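# Drop a small sachet into the standing yellow bag

## Task

Take one small sachet from the loose heap at the centre of the table and place it inside the yellow bag standing there; the bag must still be upright at the end.

## Robot and tools

Robot: two arms, left_arm (with a left hand) and right_arm (with a right hand), in a physics simulator. In the scene frame the origin sits at table-top height midway between the nominal bases, +x points out over the table, +z up, and left_arm is on the +y side. Calibrated bases: left_arm (-0.028, +0.233, +0.009) m, right_arm (-0.010, -0.316, +0.033) m, both turned only slightly about z. A camera stand is fixed behind the arms. Loose objects may occasionally be nudged by something unseen.

Hand point: a point fixed to the palm, 0.15 m out from the wrist face and 0.05 m in front of the palm. Its +z runs along the straight fingers, +y points out of the palm, and +x runs across the palm away from the thumb on the right hand (toward the thumb on the left hand). Straight fingers extend 0.06-0.07 m past the point and sit 0.06 m behind it along -y. A wrist bracket on the little-finger side can strike things. Reported positions (metres) and quat_wxyz are in the scene frame and may be off by a few centimetres; an arm at rest often sits 1-3 cm (sometimes 5 cm) short of its command, usually low, which does not by itself mean contact. The elbow may sag under load.

Row layout (used by both execute_actions and move): one flat list of 28 numbers, each in [-1, 1], covering both arms even if one is idle. Order: left dx, dy, dz, rx, ry, rz, then left thumb_turn, thumb_bend, index, middle, ring, little, force_limit, speed; then the same 14 for the right arm. Pose numbers are offsets, not poses: they are measured from that arm's Hand target at the start of the action or move, along that Hand target's own axes. 1.0 equals 0.6 m or 180 degrees; rx, ry, rz form one rotation vector. All rows of one action or of one move's list count from the same start, not from the row before. Six zeros re-request the current Hand target. The controller limits orientation to 40 degrees from the measured one per step.

Hand numbers are absolute targets: thumb_turn -1 beside the palm, +1 opposite the fingers; thumb_bend and each finger -1 straight, +1 fully bent. force_limit maps -1..+1 to about 0..10 N at the fingertip (0..15 N for the two thumb motors). speed rises from near zero at -1 to full at +0.48 and above (full travel 0.49 s); use -0.94 or lower for a gentle close. With the thumb opposed the hand holds objects about 0.035-0.065 m thick, or handles down to 0.025 m. There is no 'no change' value: to keep a hand as is, resend its last executed eight numbers (before any, send hand_measured plus hand_force_limit and hand_speed). A motor only starts when its target changes by 0.002 or more. To grip harder, raise force_limit and send a target more closed than hand_measured; to loosen, send one more open.

Tools:
execute_actions(actions, cameras): actions is a list of actions; each action is up to 15 rows, one per 1/30 s step, the last row held to fill 15 steps. An empty list returns images; otherwise images only if cameras names them (["all"] for all).
move(target, speed, blend, blocking, cameras): target is one 28-number row or a list of up to 15 rows; offsets as above, all counted from the starting Hand targets. speed in m/s, 0.002 to 4.3, default 0.25 (turn rate up to twice that in rad/s), one value or one per target. blend in metres rounds corners of a list; 0 stops at each. Paths are straight, end together, take at least 0.5 s and are cut at 10 s. They ignore obstacles and the other arm; faster moves lag, stray and hit harder. Avoid paths passing near an arm's own base. blocking=false returns after about 0.5 s while the move continues.
wait(seconds 0-10, cameras): lets time pass with arms holding.
stop(cameras): brakes a running move.
zoom_image(camera, region [x0,y0,x1,y1] pixels, at most 504x504): enlarges part of a latest image from cam_high, cam_low, cam_left_wrist or cam_right_wrist.
show_instructions(): shows reference pages.
finished_scene(scene): ends the scene irreversibly; the goal must hold with the robot hands-off.

Results: each arm's end_effector_position, quat, Hand target (the next offsets start from it), joint data, hand_measured, hand_stopped_by (moving, target, force, stalled, fault) and hand_load_n (positive pushes a finger open; a lost grip shows as load near 0). move adds a 'move:' line such as done, off_target, moving, held or fault, plus limits (paced = clipped, held = steps withheld). Done only means within 10 mm and 2 degrees, not that nothing was touched.

Cameras: cam_high 896x504 and cam_low 896x504 are fixed; cam_left_wrist and cam_right_wrist 672x504 are fisheye on the wrists. Calibration may be off by a few degrees and millimetres.

Avoid: dropping the sachet or releasing it while moving, knocking the bag over, anything leaving the table, hard hits on fixed or heavy things, contact between the two arms or one hand closing on the other, excess finger force, and arm stops. A blocked arm keeps pushing until commanded back past its hand point. Holding loads, stretched poses or unreachable targets heat motors; a MOTOR HOT line warns near 85 °C, and at 100 °C that arm goes limp for 30-60 s.

Each tool is called after ">>>" by a JSON object that holds its "fn" and its "kwargs", one argument or row to a line.

Reference images:

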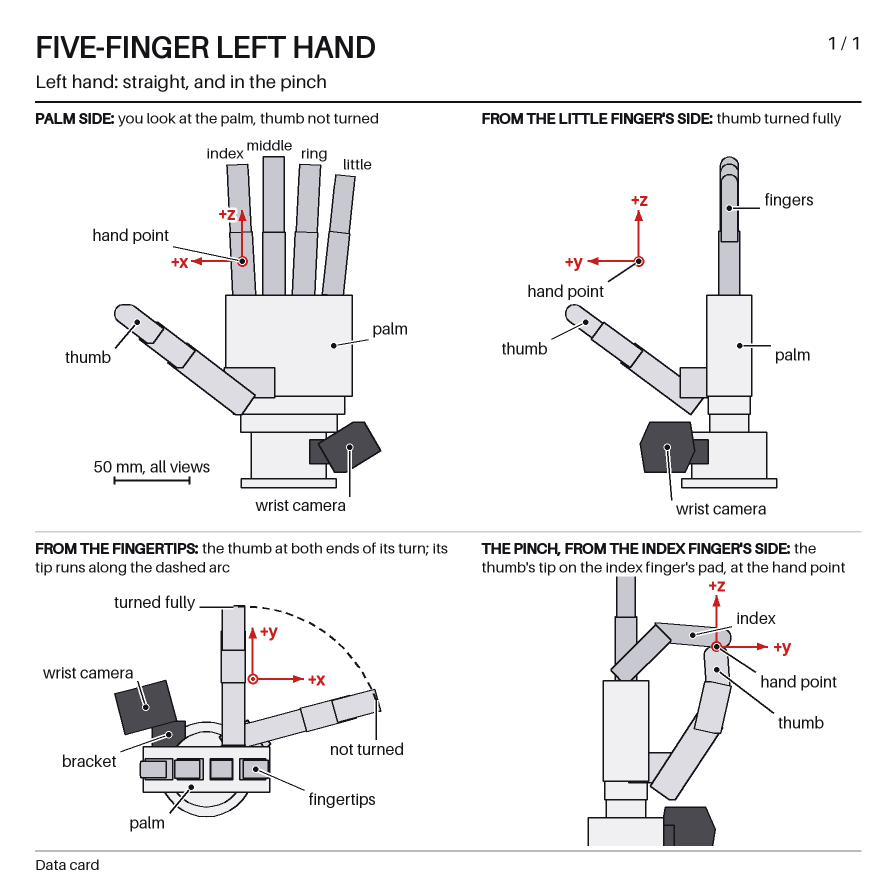

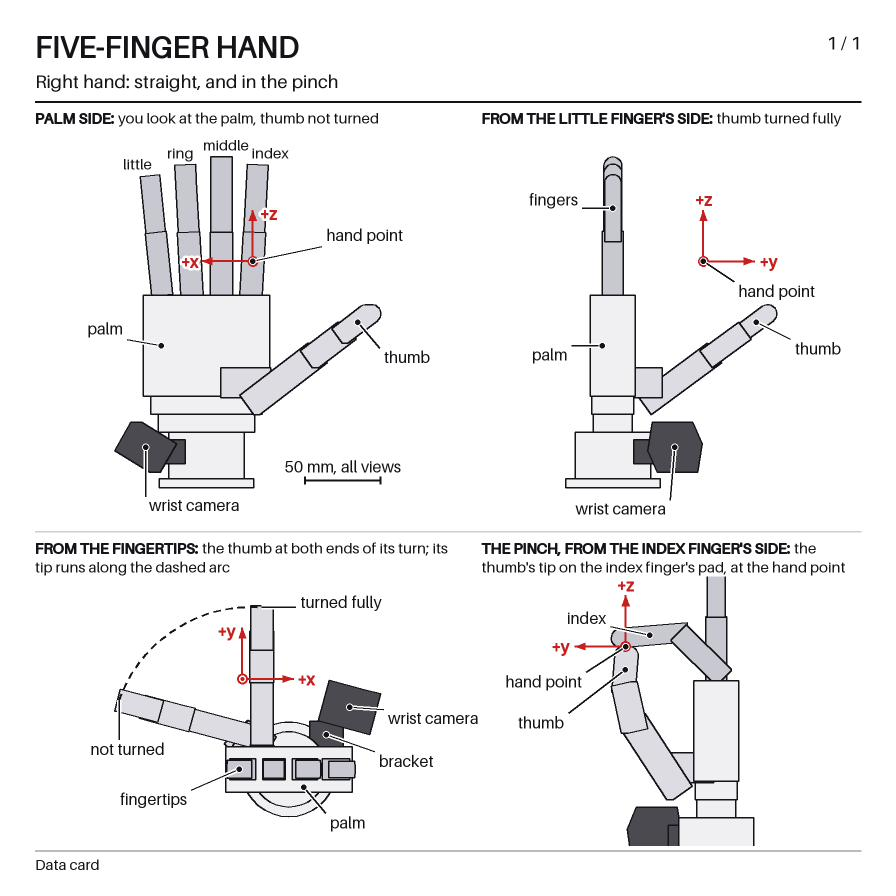

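## Session

>>> {"fn": "execute_actions", "kwargs": {
  "actions": []
}}

Scene clock: 0.00 s.
left_arm: end_effector_position=(+0.3998, +0.4930, +0.2252) hand_measured=(-1.000, -1.000, -1.000, -1.000, -1.000, -1.000) hand_load_n=(+0.0, +0.0, +0.5, +0.0, +0.0, +0.0) hand_stopped_by=(target, target, target, target, target, target) hand_force_limit=0.00 hand_speed=-0.80 end_effector_quat_wxyz=(-0.164, +0.886, -0.104, +0.421) | right_arm: end_effector_position=(+0.4956, -0.5157, +0.1314) hand_measured=(-1.000, -1.000, -1.000, -1.000, -1.000, -1.000) hand_load_n=(+0.0, +0.0, +0.0, +0.0, +0.0, +0.0) hand_stopped_by=(target, target, target, target, target, target) hand_force_limit=0.00 hand_speed=-0.80 end_effector_quat_wxyz=(+0.162, -0.063, +0.872, +0.458)
Joint positions: left_arm=[0.855 1.263 0.913 -0.369 0.455 -0.714] | right_arm=[-0.69 2.22 1.709 -1.671 -0.871 0.418]
Joint velocities: within noise
Joint torques (N m): no reading
Heat: left arm: hottest waist 30 °C; right arm: hottest wrist pitch 29 °C.
Hand target: left_arm +0.4045, +0.4982, +0.2340; -0.171, +0.882, -0.106, +0.425 | right_arm +0.4995, -0.5192, +0.1358; +0.167, -0.067, +0.873, +0.453

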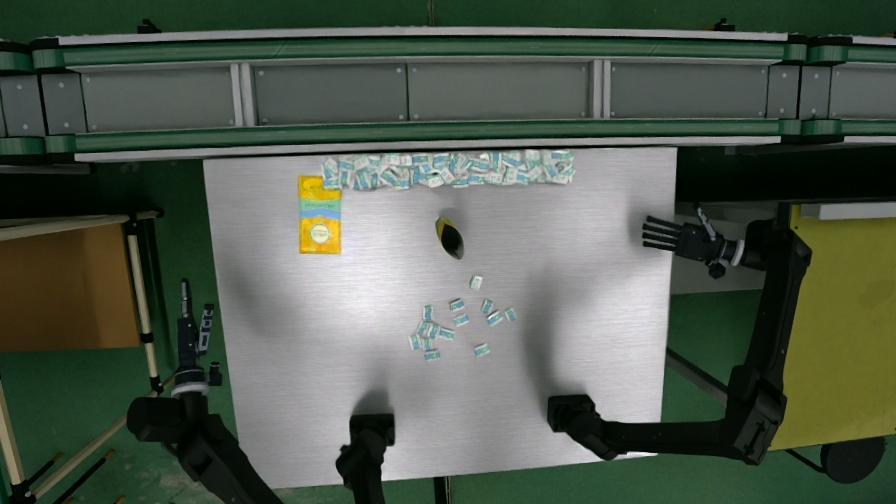

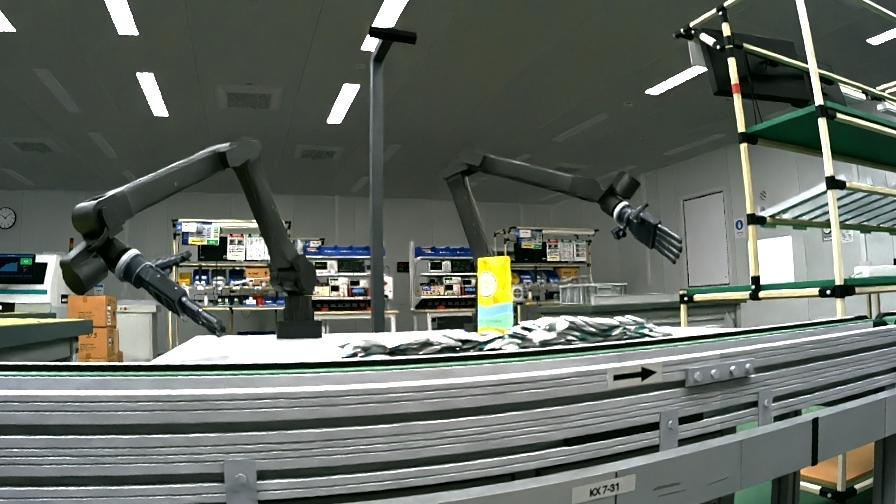

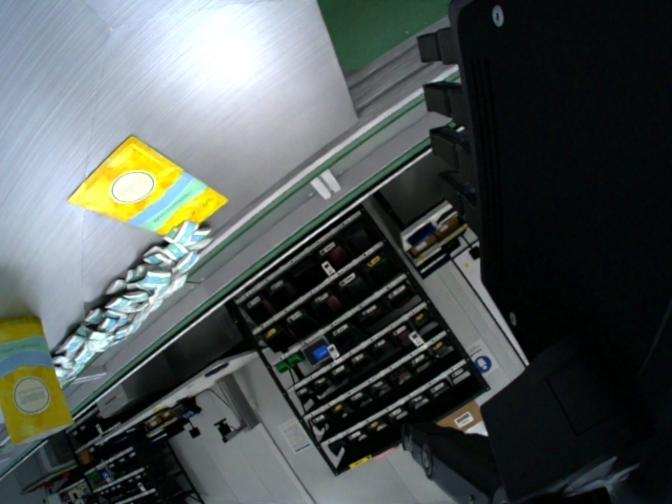

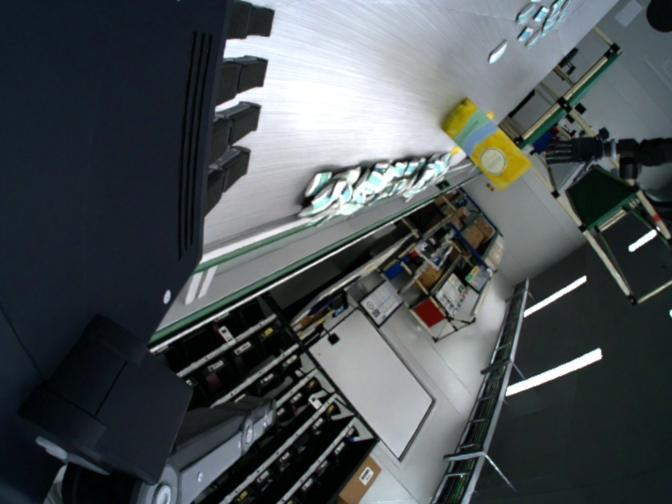

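>>> {"fn": "zoom_image", "kwargs": {
  "camera": "cam_high",
  "region": [380, 190, 560, 380]
}}

>>> {"fn": "zoom_image", "kwargs": {
  "camera": "cam_low",
  "region": [330, 220, 680, 400]
}}

Scaled by 2.653.

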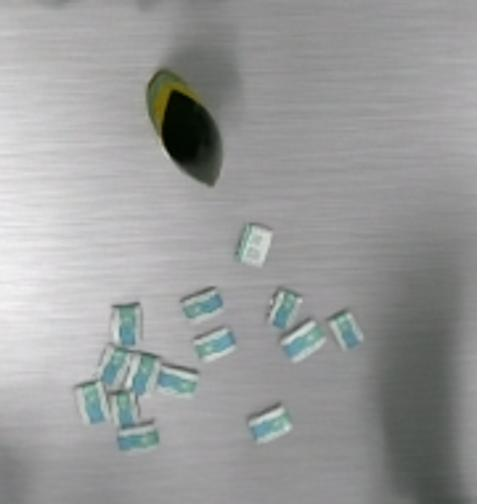

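Scaled by 1.440.

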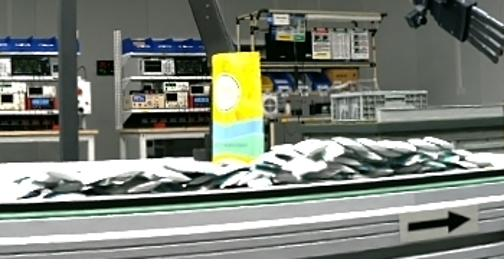

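>>> {"fn": "move", "kwargs": {
  "target": [
    [0,0,0,0,0,0,-1,-1,-1,-1,-1,-1,0,-0.8,0.1675,0.3243,-0.0807,0.0916,0.0865,-0.1157,1,-1,-1,-1,-1,-1,0,0],
    [0,0,0,0,0,0,-1,-1,-1,-1,-1,-1,0,-0.8,0.1625,0.3492,0.2235,0.209,0.262,-0.453,1,-1,-1,-1,-1,-1,0,0]
  ],
  "blend": [0.03,0],
  "speed": 0.3,
  "cameras": ["all"]
}}

Scene clock: 34.93 s.
left_arm: end_effector_position=(+0.3998, +0.4930, +0.2252) hand_measured=(-1.000, -1.000, -1.000, -1.000, -1.000, -1.000) hand_load_n=(-0.5, +0.0, +0.0, +0.0, +0.0, +0.0) hand_stopped_by=(target, target, target, target, target, target) hand_force_limit=0.00 hand_speed=-0.80 end_effector_quat_wxyz=(-0.164, +0.886, -0.104, +0.421) | right_arm: end_effector_position=(+0.3832, -0.2847, +0.1876) hand_measured=(+1.000, -1.000, -1.000, -1.000, -1.000, -1.000) hand_load_n=(+0.0, +0.0, +0.0, +0.0, +0.0, +0.0) hand_stopped_by=(target, target, target, target, target, target) hand_force_limit=0.00 hand_speed=0.00 end_effector_quat_wxyz=(-0.085, +0.696, -0.708, +0.083)
Joint positions: left_arm=[0.855 1.263 0.913 -0.369 0.455 -0.714] | right_arm=[0.026 1.377 1.151 -1.107 -0.002 0.016]
Joint torques (N m): left_arm=[-0.79 -9.29 9.31 1.96 0.2 0.03] | right_arm=[-1.38 -9.99 7.15 1.17 0.12 -0.09]
Heat: left arm: hottest elbow 32 °C; right arm: hottest shoulder 30 °C.
Hand target: left_arm +0.4045, +0.4982, +0.2340; -0.171, +0.882, -0.106, +0.425 | right_arm +0.3833, -0.2849, +0.1909; -0.092, +0.700, -0.702, +0.092
Off the commanded pose: left_arm 0.011 m, 1 deg | right_arm 0.003 m, 2 deg.
move: off_target (left_arm)
camera_calibration:
cam_right_wrist: T_world_to_cam=[[-0.922453, -0.273741, -0.272298, 0.330376], [-0.378773, 0.778387, 0.500643, 0.26353], [0.0749063, 0.564959, -0.821712, 0.403572], [0, 0, 0, 1]] pos_world=[0.374345, -0.342692, 0.289646]

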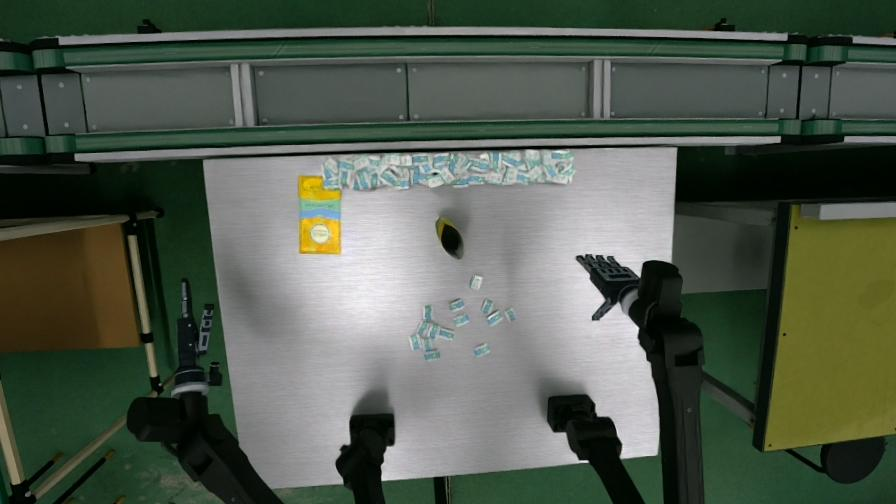

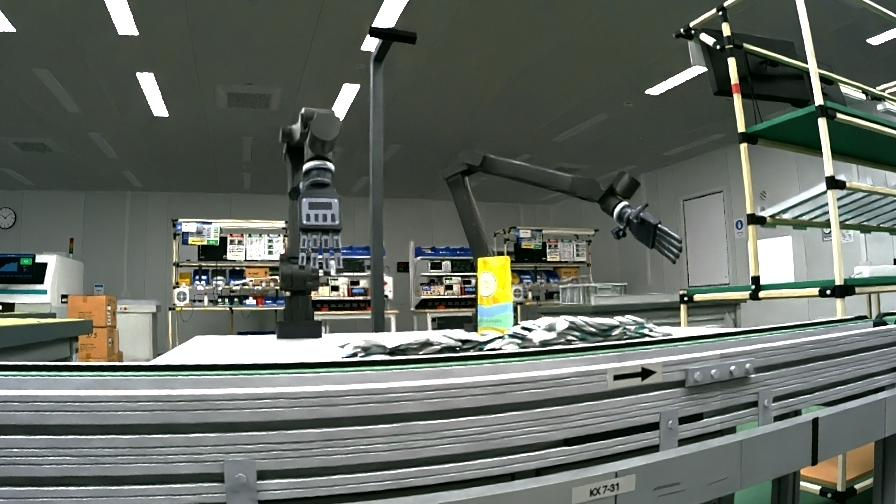

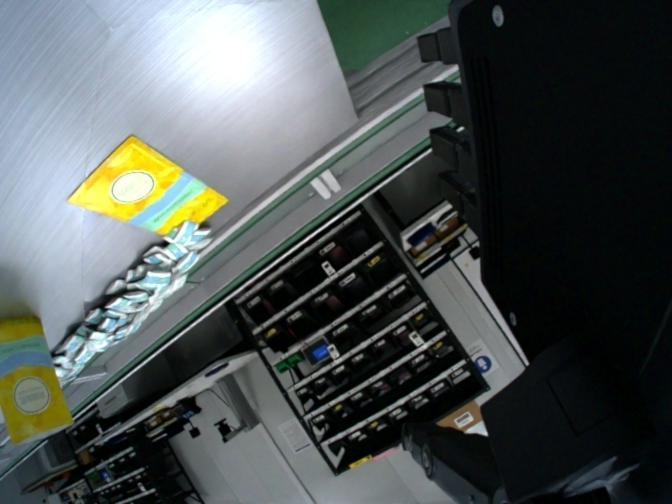

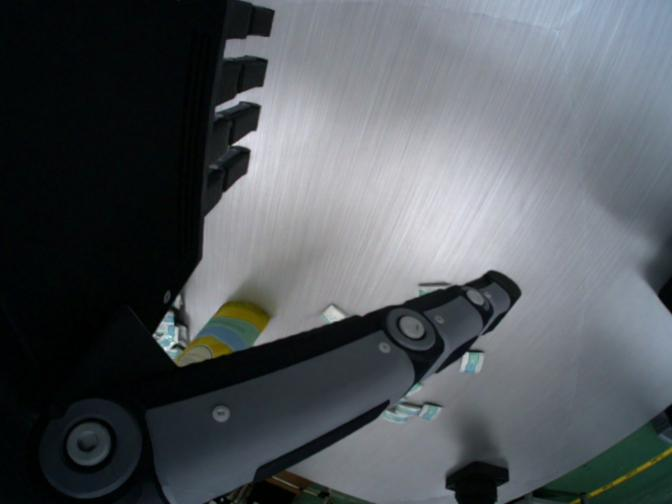

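>>> {"fn": "move", "kwargs": {
  "target": [0,0,0,0,0,0,-1,-1,-1,-1,-1,-1,0,-0.8,-0.435,0.1305,0.0875,0.2474,-0.0694,-0.0904,1,-1,-1,-1,-1,-1,0,0],
  "speed": 0.3,
  "cameras": ["all"]
}}

Scene clock: 39.03 s.
left_arm: end_effector_position=(+0.3998, +0.4930, +0.2252) hand_measured=(-1.000, -1.000, -1.000, -1.000, -1.000, -1.000) hand_load_n=(-0.5, +0.0, +0.0, +0.0, +0.0, +0.0) hand_stopped_by=(target, target, target, target, target, target) hand_force_limit=0.00 hand_speed=-0.80 end_effector_quat_wxyz=(-0.164, +0.886, -0.104, +0.421) | right_arm: end_effector_position=(+0.3232, -0.0263, +0.1252) hand_measured=(+1.000, -1.000, -1.000, -1.000, -1.000, -1.000) hand_load_n=(+0.0, +0.0, +0.0, +0.0, +0.0, +0.0) hand_stopped_by=(target, target, target, target, target, target) hand_force_limit=0.00 hand_speed=0.00 end_effector_quat_wxyz=(-0.408, +0.709, -0.497, +0.289)
Joint positions: left_arm=[0.855 1.263 0.913 -0.369 0.455 -0.714] | right_arm=[0.816 1.15 0.529 0.051 0.382 0.23]
Joint torques (N m): left_arm=[0.32 -9.41 9.29 1.92 0.2 -0.02] | right_arm=[-1.08 -4.78 6.9 2.65 0.29 0.09]
Heat: left arm: hottest elbow 32 °C; right arm: hottest shoulder 30 °C.
Hand target: left_arm +0.4045, +0.4982, +0.2340; -0.171, +0.882, -0.106, +0.425 | right_arm +0.3217, -0.0237, +0.1201; -0.410, +0.709, -0.497, +0.287
Off the commanded pose: left_arm 0.011 m, 1 deg | right_arm 0.006 m, 0 deg.
move: off_target (left_arm)
camera_calibration:
cam_right_wrist: T_world_to_cam=[[-0.312033, -0.424637, -0.849893, 0.199829], [-0.854779, 0.515959, 0.0560352, 0.273483], [0.414715, 0.743955, -0.523967, 0.0684406], [0, 0, 0, 1]] pos_world=[0.267737, -0.107168, 0.190369]

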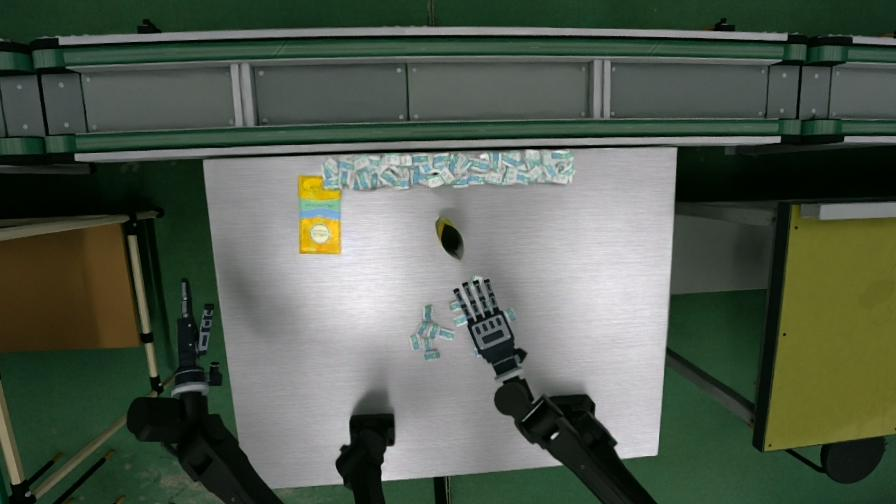

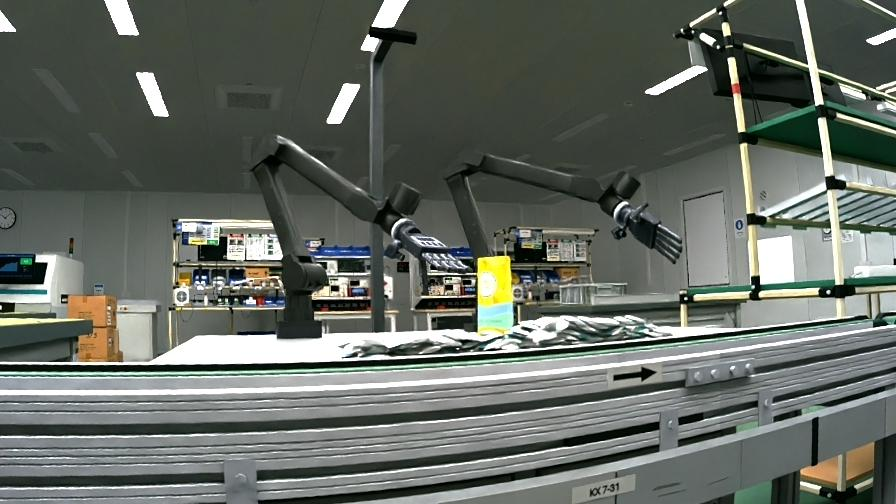

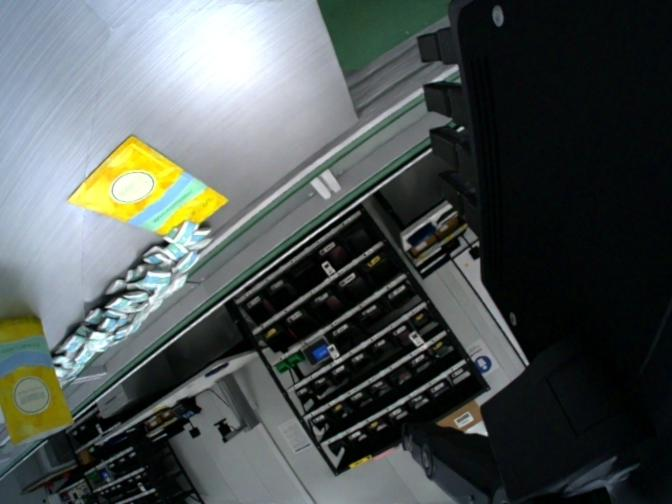

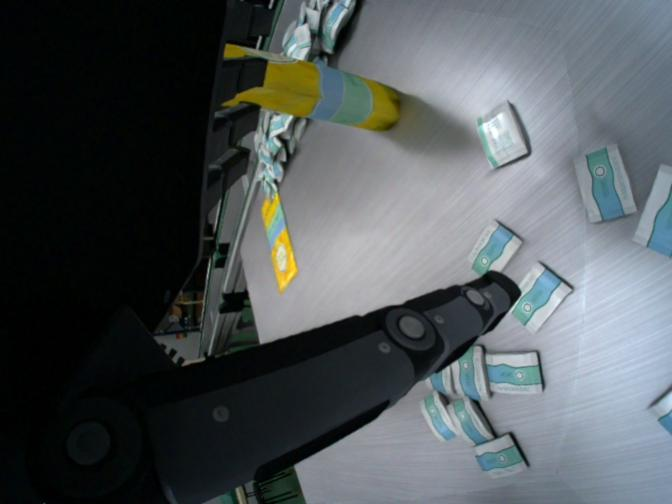

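>>> {"fn": "zoom_image", "kwargs": {
  "camera": "cam_right_wrist",
  "region": [400, 80, 672, 504]
}}

Scaled by 1.189 from the camera's 672x504 image, which has a finer 960x720 frame.

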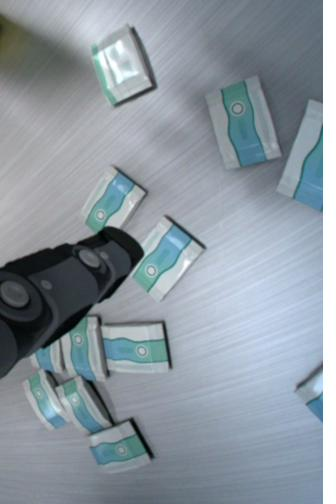

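>>> {"fn": "move", "kwargs": {
  "target": [0,0,0,0,0,0,-1,-1,-1,-1,-1,-1,0,-0.8,-0.037,0.0677,0.0327,0,0,0,1,-0.46,-0.4,-0.4,-1,-1,0,0],
  "speed": 0.15,
  "cameras": ["cam_right_wrist","cam_high"]
}}

Scene clock: 54.03 s.
left_arm: end_effector_position=(+0.3998, +0.4930, +0.2252) hand_measured=(-1.000, -1.000, -1.000, -1.000, -1.000, -1.000) hand_load_n=(+0.0, +0.0, +0.0, -0.5, +0.0, +0.0) hand_stopped_by=(target, target, target, target, target, target) hand_force_limit=0.00 hand_speed=-0.80 end_effector_quat_wxyz=(-0.164, +0.886, -0.104, +0.421) | right_arm: end_effector_position=(+0.3129, -0.0068, +0.0794) hand_measured=(+1.000, -0.460, -0.400, -0.400, -1.000, -1.000) hand_load_n=(+0.5, +0.0, +0.0, +0.0, +0.0, +0.0) hand_stopped_by=(target, target, target, target, target, target) hand_force_limit=0.00 hand_speed=0.00 end_effector_quat_wxyz=(-0.407, +0.711, -0.495, +0.290)
Joint positions: left_arm=[0.855 1.263 0.913 -0.369 0.455 -0.714] | right_arm=[0.886 1.295 0.488 0.221 0.44 0.265]
Joint torques (N m): left_arm=[-1.2 -9.76 8.96 2.07 0.2 0.01] | right_arm=[-1.03 -5.48 6.12 2.61 0.32 0.14]
Heat: left arm: hottest elbow 33 °C; right arm: hottest elbow 30 °C.
Hand target: left_arm +0.4045, +0.4982, +0.2340; -0.171, +0.882, -0.106, +0.425 | right_arm +0.3111, -0.0040, +0.0751; -0.410, +0.709, -0.498, +0.287
Off the commanded pose: left_arm 0.011 m, 1 deg | right_arm 0.005 m, 1 deg.
move: off_target (left_arm)
camera_calibration:
cam_right_wrist: T_world_to_cam=[[-0.309691, -0.430787, -0.847652, 0.16492], [-0.856434, 0.513645, 0.0518587, 0.258064], [0.413052, 0.742018, -0.528012, 0.0349776], [0, 0, 0, 1]] pos_world=[0.257642, -0.0874623, 0.14488]
Images, in order (width x height): cam_high 896x504, cam_right_wrist 672x504.

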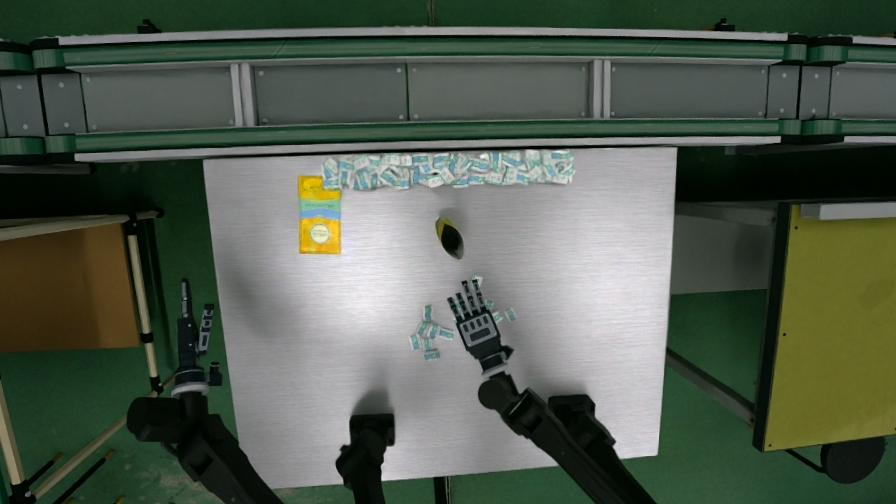

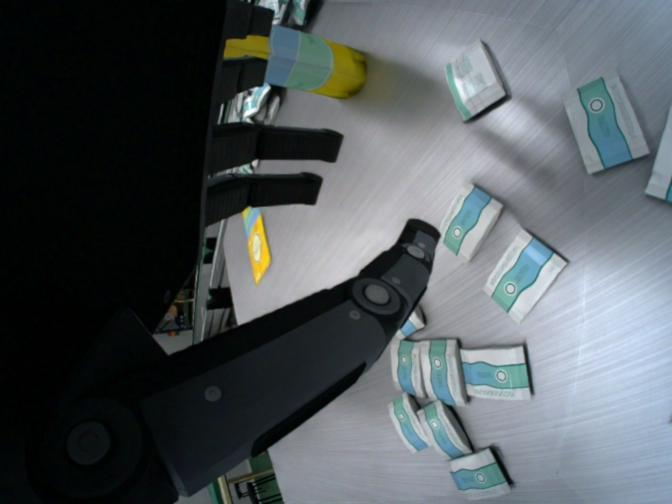

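>>> {"fn": "move", "kwargs": {
  "target": [0,0,0,0,0,0,-1,-1,-1,-1,-1,-1,0,-0.8,-0.0073,0.0628,0.0223,0,0,0,1,-0.3,-0.4,-0.4,-1,-1,0,0],
  "speed": 0.1,
  "cameras": ["cam_right_wrist"]
}}

>>> {"fn": "zoom_image", "kwargs": {
  "camera": "cam_right_wrist",
  "region": [220, 80, 560, 360]
}}

Scene clock: 64.20 s.
left_arm: end_effector_position=(+0.3998, +0.4930, +0.2252) hand_measured=(-1.000, -1.000, -1.000, -1.000, -1.000, -1.000) hand_load_n=(+0.0, +0.0, +0.0, +0.0, +0.0, +0.0) hand_stopped_by=(target, target, target, target, target, target) hand_force_limit=0.00 hand_speed=-0.80 end_effector_quat_wxyz=(-0.164, +0.886, -0.104, +0.421) | right_arm: end_effector_position=(+0.3055, -0.0040, +0.0404) hand_measured=(+1.000, -0.300, -0.400, -0.400, -1.000, -1.000) hand_load_n=(+0.0, +0.0, +0.0, +0.0, +0.0, +0.0) hand_stopped_by=(target, target, target, target, target, target) hand_force_limit=0.00 hand_speed=0.00 end_effector_quat_wxyz=(-0.408, +0.710, -0.495, +0.290)
Joint positions: left_arm=[0.855 1.263 0.913 -0.369 0.455 -0.714] | right_arm=[0.91 1.419 0.442 0.385 0.46 0.28]
Joint torques (N m): left_arm=[0.32 -9.41 9.37 1.96 0.19 -0.02] | right_arm=[-1.08 -6.01 5.11 2.61 0.34 0.15]
Heat: left arm: hottest elbow 34 °C; right arm: hottest elbow 30 °C.
Hand target: left_arm +0.4045, +0.4982, +0.2340; -0.171, +0.882, -0.106, +0.425 | right_arm +0.3028, -0.0021, +0.0359; -0.410, +0.709, -0.497, +0.287
Off the commanded pose: left_arm 0.011 m, 1 deg | right_arm 0.006 m, 1 deg.
move: off_target (left_arm)
camera_calibration:
cam_right_wrist: T_world_to_cam=[[-0.309092, -0.429472, -0.848538, 0.130698], [-0.856421, 0.513653, 0.0519879, 0.252352], [0.413527, 0.742775, -0.526575, 0.0151789], [0, 0, 0, 1]] pos_world=[0.25024, -0.084765, 0.105775]
Images, in order (width x height): cam_right_wrist 672x504.

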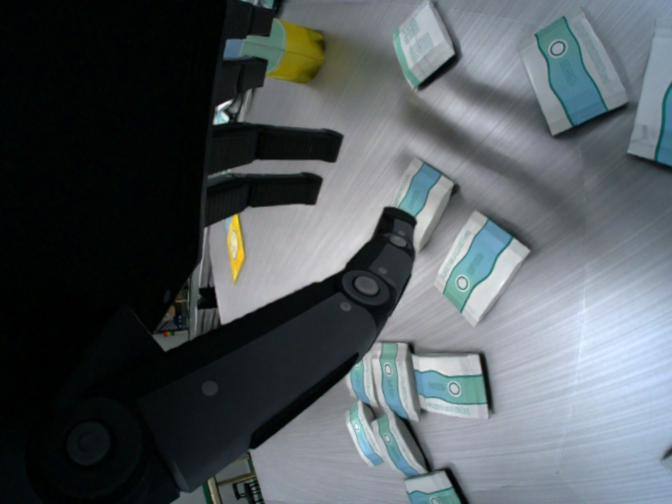

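Scaled by 1.482 from the camera's 672x504 image, which has a finer 960x720 frame.

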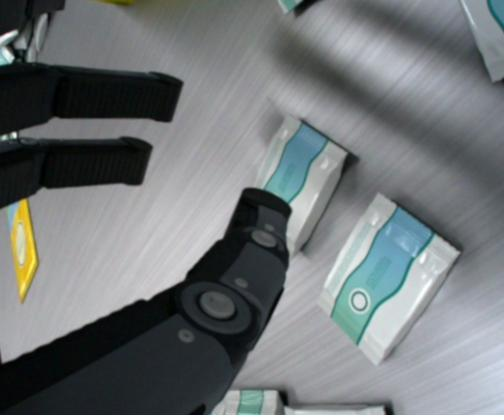

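>>> {"fn": "move", "kwargs": {
  "target": [0,0,0,0,0,0,-1,-1,-1,-1,-1,-1,0,-0.8,-0.0006,0.0317,0.0165,0,0,0,1,-0.36,-0.4,-0.4,-1,-1,0,0],
  "speed": 0.06,
  "cameras": ["cam_right_wrist","cam_low"]
}}

>>> {"fn": "zoom_image", "kwargs": {
  "camera": "cam_right_wrist",
  "region": [220, 80, 560, 360]
}}

Scene clock: 68.93 s.
left_arm: end_effector_position=(+0.3998, +0.4930, +0.2252) hand_measured=(-1.000, -1.000, -1.000, -1.000, -1.000, -1.000) hand_load_n=(+0.0, +0.0, +0.0, +0.0, +0.0, +0.0) hand_stopped_by=(target, target, target, target, target, target) hand_force_limit=0.00 hand_speed=-0.80 end_effector_quat_wxyz=(-0.164, +0.886, -0.104, +0.421) | right_arm: end_effector_position=(+0.3051, -0.0035, +0.0191) hand_measured=(+1.000, -0.360, -0.400, -0.400, -1.000, -1.000) hand_load_n=(+0.0, +0.0, +0.0, +0.0, +0.0, +0.0) hand_stopped_by=(target, target, target, target, target, target) hand_force_limit=0.00 hand_speed=0.00 end_effector_quat_wxyz=(-0.408, +0.710, -0.495, +0.290)
Joint positions: left_arm=[0.855 1.263 0.913 -0.369 0.455 -0.714] | right_arm=[0.912 1.502 0.428 0.482 0.462 0.282]
Joint torques (N m): left_arm=[-0.32 -9.41 9.33 2.06 0.11 0.04] | right_arm=[-1.03 -6.3 4.46 2.56 0.33 0.14]
Heat: left arm: hottest elbow 34 °C; right arm: hottest elbow 30 °C.
Hand target: left_arm +0.4045, +0.4982, +0.2340; -0.171, +0.882, -0.106, +0.425 | right_arm +0.3017, -0.0022, +0.0144; -0.410, +0.709, -0.497, +0.287
Off the commanded pose: left_arm 0.011 m, 1 deg | right_arm 0.006 m, 0 deg.
move: off_target (left_arm)
camera_calibration:
cam_right_wrist: T_world_to_cam=[[-0.308952, -0.428648, -0.849005, 0.11267], [-0.856159, 0.514089, 0.0520012, 0.252748], [0.414174, 0.742949, -0.52582, 0.00353469], [0, 0, 0, 1]] pos_world=[0.249738, -0.0842653, 0.0843728]
Images, in order (width x height): cam_low 896x504, cam_right_wrist 672x504.

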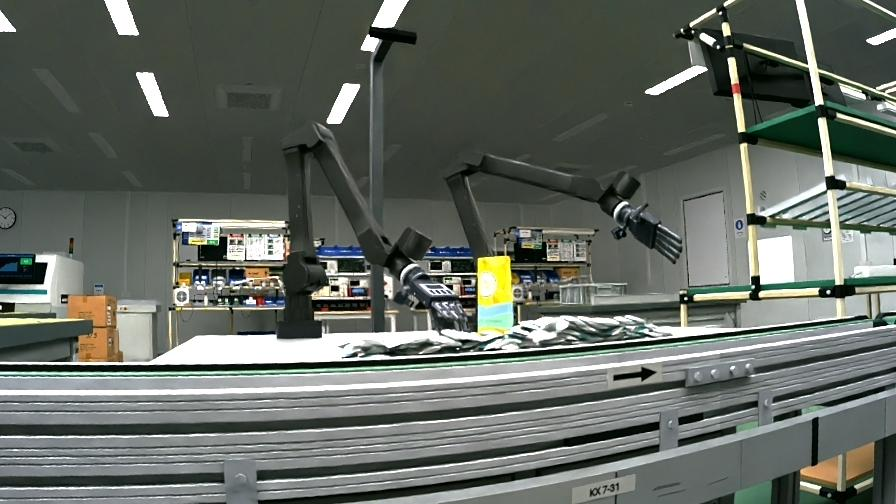

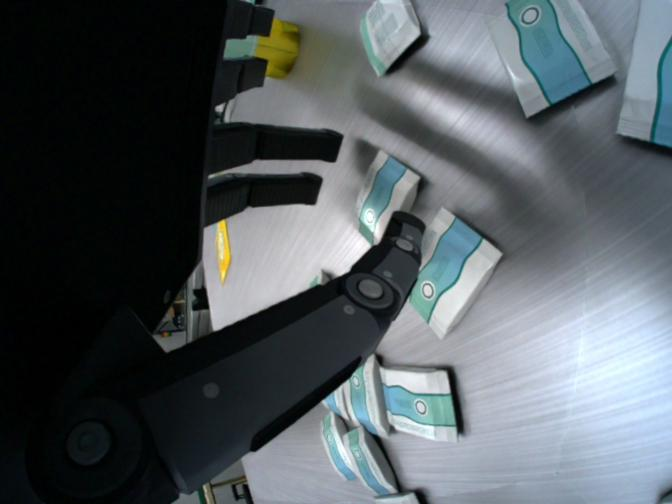

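Scaled by 1.482 from the camera's 672x504 image, which has a finer 960x720 frame.

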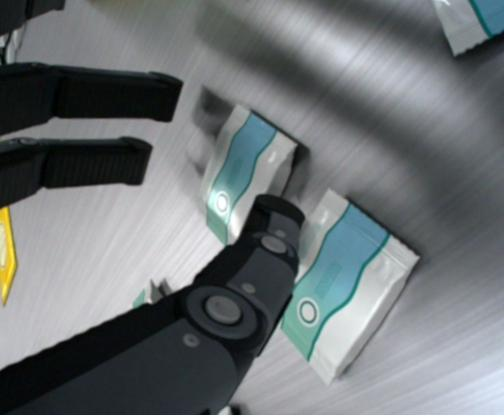

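>>> {"fn": "move", "kwargs": {
  "target": [0,0,0,0,0,0,-1,-1,-1,-1,-1,-1,0,-0.8,0,0,0,0,0,0,1,-0.36,0.1,0.1,-1,-1,-0.5,-0.85],
  "speed": 0.06,
  "cameras": ["cam_right_wrist"]
}}

>>> {"fn": "zoom_image", "kwargs": {
  "camera": "cam_right_wrist",
  "region": [220, 80, 560, 360]
}}

Scene clock: 72.03 s.
left_arm: end_effector_position=(+0.3998, +0.4930, +0.2252) hand_measured=(-1.000, -1.000, -1.000, -1.000, -1.000, -1.000) hand_load_n=(+0.0, +0.0, +0.0, +0.0, +0.0, +0.0) hand_stopped_by=(target, target, target, target, target, target) hand_force_limit=0.00 hand_speed=-0.80 end_effector_quat_wxyz=(-0.164, +0.886, -0.104, +0.421) | right_arm: end_effector_position=(+0.3051, -0.0035, +0.0191) hand_measured=(+1.000, -0.360, +0.100, +0.100, -1.000, -1.000) hand_load_n=(+0.0, +0.0, +0.0, +0.0, +0.0, -0.5) hand_stopped_by=(target, target, target, target, target, target) hand_force_limit=-0.50 hand_speed=-0.85 end_effector_quat_wxyz=(-0.408, +0.710, -0.496, +0.290)
Joint positions: left_arm=[0.855 1.263 0.913 -0.369 0.455 -0.714] | right_arm=[0.912 1.502 0.428 0.482 0.462 0.283]
Joint torques (N m): left_arm=[-0.79 -9.76 9.09 2.07 0.18 0] | right_arm=[-1.03 -6.3 4.45 2.58 0.32 0.14]
Heat: left arm: hottest elbow 34 °C; right arm: hottest elbow 30 °C.
Hand target: left_arm +0.4045, +0.4982, +0.2340; -0.171, +0.882, -0.106, +0.425 | right_arm +0.3018, -0.0023, +0.0144; -0.410, +0.709, -0.498, +0.287
Off the commanded pose: left_arm 0.011 m, 1 deg | right_arm 0.006 m, 0 deg.
move: off_target (left_arm)
camera_calibration:
cam_right_wrist: T_world_to_cam=[[-0.309272, -0.428031, -0.8492, 0.112817], [-0.855808, 0.514645, 0.0522763, 0.252682], [0.414661, 0.74292, -0.525478, 0.00338164], [0, 0, 0, 1]] pos_world=[0.249737, -0.0842649, 0.0843718]
Images, in order (width x height): cam_right_wrist 672x504.

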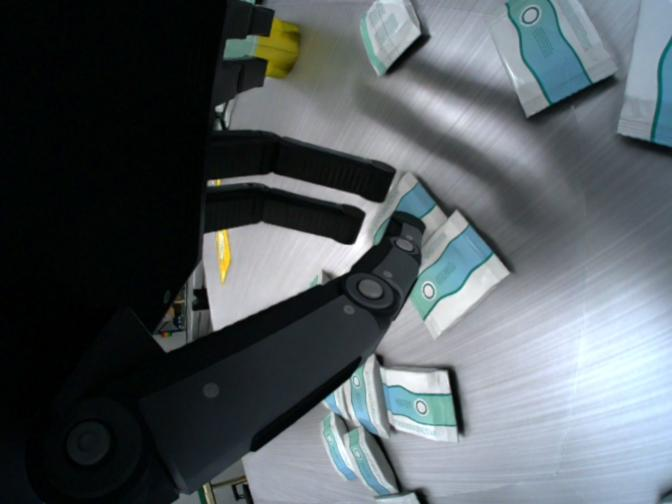

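Scaled by 1.482 from the camera's 672x504 image, which has a finer 960x720 frame.

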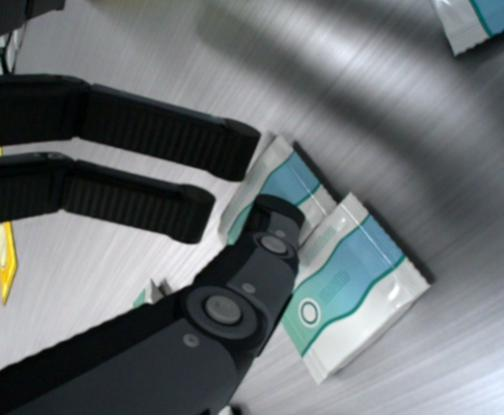

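>>> {"fn": "move", "kwargs": {
  "target": [0,0,0,0,0,0,-1,-1,-1,-1,-1,-1,0,-0.8,0,0,0,0,0,0,1,-0.36,0.25,0.25,-1,-1,-0.5,-0.85],
  "speed": 0.06,
  "cameras": ["cam_right_wrist"]
}}

>>> {"fn": "zoom_image", "kwargs": {
  "camera": "cam_right_wrist",
  "region": [220, 80, 560, 360]
}}

Scene clock: 73.80 s.
left_arm: end_effector_position=(+0.3998, +0.4930, +0.2252) hand_measured=(-1.000, -1.000, -1.000, -1.000, -1.000, -1.000) hand_load_n=(-0.5, +0.0, +0.0, +0.0, +0.0, +0.0) hand_stopped_by=(target, target, target, target, target, target) hand_force_limit=0.00 hand_speed=-0.80 end_effector_quat_wxyz=(-0.164, +0.886, -0.104, +0.421) | right_arm: end_effector_position=(+0.3051, -0.0035, +0.0191) hand_measured=(+1.000, -0.360, +0.250, +0.250, -1.000, -1.000) hand_load_n=(+0.0, +0.0, +0.0, +0.5, -0.5, +0.0) hand_stopped_by=(target, target, target, target, target, target) hand_force_limit=-0.50 hand_speed=-0.85 end_effector_quat_wxyz=(-0.408, +0.710, -0.496, +0.290)
Joint positions: left_arm=[0.855 1.263 0.913 -0.369 0.455 -0.714] | right_arm=[0.912 1.502 0.428 0.482 0.462 0.283]
Joint torques (N m): left_arm=[-0.09 -9.11 9.05 1.96 0.19 -0.02] | right_arm=[-1.03 -6.24 4.45 2.59 0.32 0.14]
Heat: left arm: hottest elbow 34 °C; right arm: hottest elbow 30 °C.
Hand target: left_arm +0.4045, +0.4982, +0.2340; -0.171, +0.882, -0.106, +0.425 | right_arm +0.3017, -0.0022, +0.0144; -0.410, +0.709, -0.498, +0.287
Off the commanded pose: left_arm 0.011 m, 1 deg | right_arm 0.006 m, 0 deg.
move: off_target (left_arm)
camera_calibration:
cam_right_wrist: T_world_to_cam=[[-0.309272, -0.428031, -0.8492, 0.112817], [-0.855808, 0.514645, 0.0522763, 0.252682], [0.414661, 0.74292, -0.525478, 0.00338164], [0, 0, 0, 1]] pos_world=[0.249737, -0.0842649, 0.0843718]
Images, in order (width x height): cam_right_wrist 672x504.

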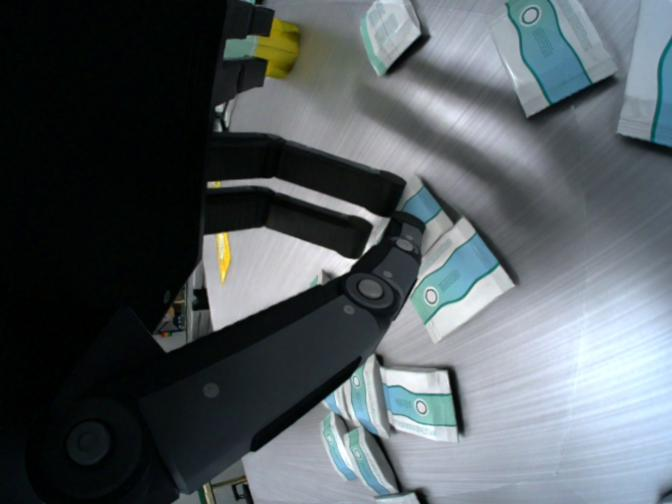

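Scaled by 1.482 from the camera's 672x504 image, which has a finer 960x720 frame.

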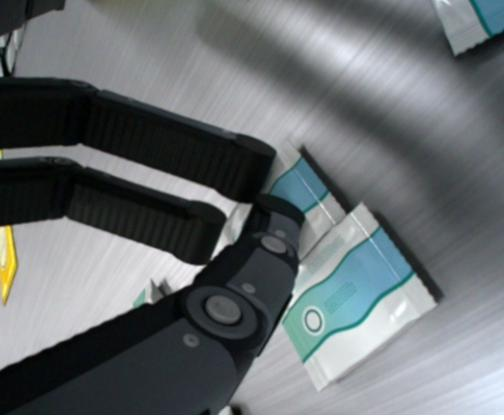

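>>> {"fn": "move", "kwargs": {
  "target": [0,0,0,0,0,0,-1,-1,-1,-1,-1,-1,0,-0.8,0,0,0,0,0,0,1,-0.36,0.45,0.45,-1,-1,-0.5,-0.85],
  "speed": 0.06,
  "cameras": ["cam_right_wrist"]
}}

>>> {"fn": "zoom_image", "kwargs": {
  "camera": "cam_right_wrist",
  "region": [220, 80, 560, 360]
}}

Scene clock: 75.20 s.
left_arm: end_effector_position=(+0.3998, +0.4930, +0.2252) hand_measured=(-1.000, -1.000, -1.000, -1.000, -1.000, -1.000) hand_load_n=(+0.0, +0.0, +0.0, +0.0, +0.0, +0.0) hand_stopped_by=(target, target, target, target, target, target) hand_force_limit=0.00 hand_speed=-0.80 end_effector_quat_wxyz=(-0.164, +0.886, -0.104, +0.421) | right_arm: end_effector_position=(+0.3051, -0.0035, +0.0191) hand_measured=(+1.000, -0.360, +0.450, +0.330, -1.000, -1.000) hand_load_n=(+0.0, +1.0, +0.0, +4.5, +0.0, +0.0) hand_stopped_by=(target, target, target, force, target, target) hand_force_limit=-0.50 hand_speed=-0.85 end_effector_quat_wxyz=(-0.408, +0.710, -0.496, +0.290)
Joint positions: left_arm=[0.855 1.263 0.913 -0.369 0.455 -0.714] | right_arm=[0.912 1.502 0.428 0.482 0.462 0.283]
Joint torques (N m): left_arm=[0.03 -9.58 9.44 1.83 0.16 -0.06] | right_arm=[-0.97 -6.3 4.46 2.59 0.32 0.14]
Heat: left arm: hottest elbow 34 °C; right arm: hottest elbow 30 °C.
Hand target: left_arm +0.4045, +0.4982, +0.2340; -0.171, +0.882, -0.106, +0.425 | right_arm +0.3018, -0.0022, +0.0144; -0.410, +0.709, -0.498, +0.287
Off the commanded pose: left_arm 0.011 m, 1 deg | right_arm 0.006 m, 0 deg.
move: off_target (left_arm)
camera_calibration:
cam_right_wrist: T_world_to_cam=[[-0.309272, -0.428031, -0.8492, 0.112817], [-0.855808, 0.514645, 0.0522763, 0.252682], [0.414661, 0.74292, -0.525478, 0.00338164], [0, 0, 0, 1]] pos_world=[0.249737, -0.0842649, 0.0843718]
Images, in order (width x height): cam_right_wrist 672x504.

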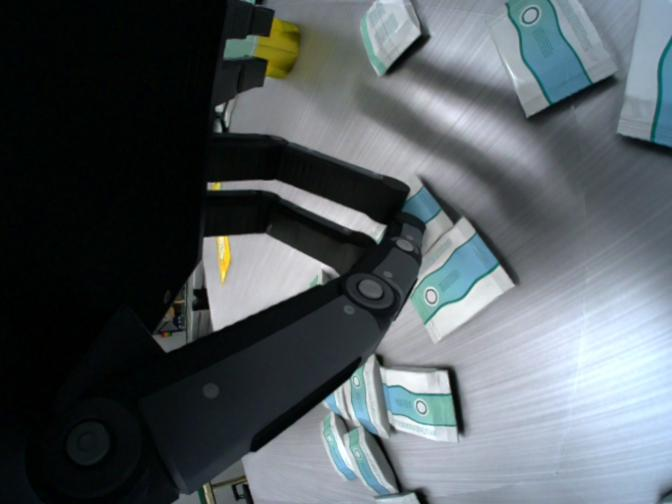

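Scaled by 1.482 from the camera's 672x504 image, which has a finer 960x720 frame.

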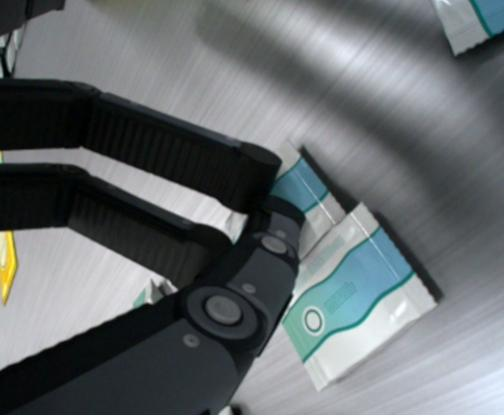

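>>> {"fn": "move", "kwargs": {
  "target": [0,0,0,0,0,0,-1,-1,-1,-1,-1,-1,0,-0.8,0,-0.06,-0.035,0,0,0,1,-0.36,0.45,0.45,-1,-1,-0.5,-0.85],
  "speed": 0.06,
  "cameras": ["cam_right_wrist","cam_high"]
}}

>>> {"fn": "zoom_image", "kwargs": {
  "camera": "cam_right_wrist",
  "region": [220, 80, 560, 360]
}}

Scene clock: 77.67 s.
left_arm: end_effector_position=(+0.3998, +0.4930, +0.2252) hand_measured=(-1.000, -1.000, -1.000, -1.000, -1.000, -1.000) hand_load_n=(+0.0, +0.0, +0.0, -0.5, +0.0, +0.0) hand_stopped_by=(target, target, target, target, target, target) hand_force_limit=0.00 hand_speed=-0.80 end_effector_quat_wxyz=(-0.164, +0.886, -0.104, +0.421) | right_arm: end_effector_position=(+0.2965, -0.0140, +0.0420) hand_measured=(+1.000, -0.360, +0.450, +0.330, -1.000, -1.000) hand_load_n=(+0.0, +1.0, +0.0, +4.0, +0.0, +0.0) hand_stopped_by=(target, target, target, force, target, target) hand_force_limit=-0.50 hand_speed=-0.85 end_effector_quat_wxyz=(-0.395, +0.717, -0.496, +0.289)
Joint positions: left_arm=[0.855 1.263 0.913 -0.369 0.455 -0.714] | right_arm=[0.912 1.372 0.428 0.323 0.462 0.283]
Joint torques (N m): left_arm=[-0.09 -8.76 9.36 2.1 0.16 -0.02] | right_arm=[-0.97 -7.65 7.31 1.21 0.33 0.13]
Heat: left arm: hottest elbow 34 °C; right arm: hottest elbow 30 °C.
Hand target: left_arm +0.4045, +0.4982, +0.2340; -0.171, +0.882, -0.106, +0.425 | right_arm +0.3016, -0.0024, +0.0560; -0.410, +0.709, -0.498, +0.287
Off the commanded pose: left_arm 0.011 m, 1 deg | right_arm 0.019 m, 2 deg.
move: off_target (left_arm, right_arm)
camera_calibration:
cam_right_wrist: T_world_to_cam=[[-0.324982, -0.447162, -0.833326, 0.128834], [-0.854801, 0.515866, 0.0565432, 0.249093], [0.404601, 0.730704, -0.549882, 0.0306994], [0, 0, 0, 1]] pos_world=[0.242372, -0.0933214, 0.110157]
Images, in order (width x height): cam_high 896x504, cam_right_wrist 672x504.

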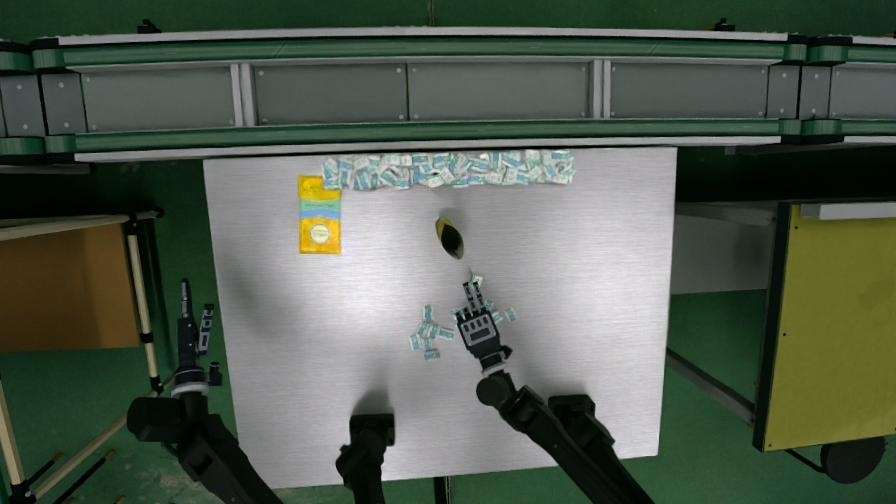

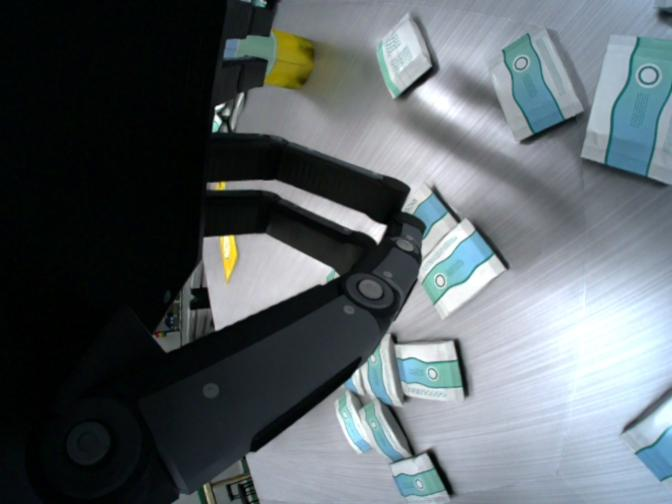

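Scaled by 1.482 from the camera's 672x504 image, which has a finer 960x720 frame.

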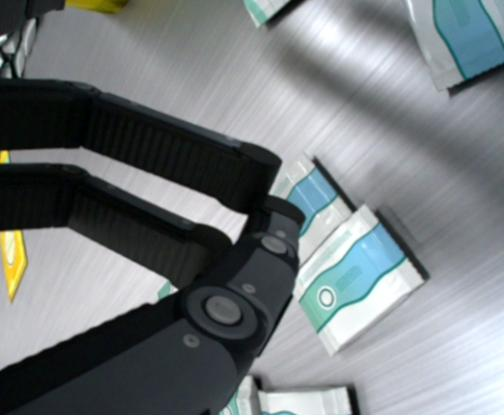

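>>> {"fn": "zoom_image", "kwargs": {
  "camera": "cam_right_wrist",
  "region": [300, 160, 560, 504]
}}

Scaled by 1.465 from the camera's 672x504 image, which has a finer 960x720 frame.

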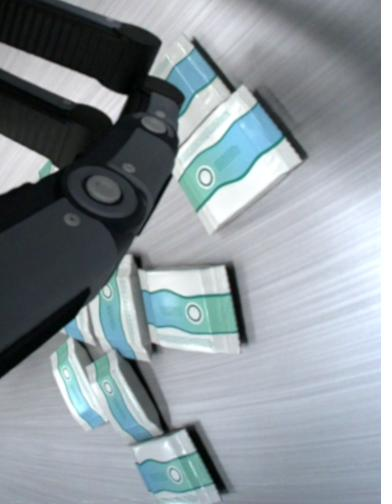

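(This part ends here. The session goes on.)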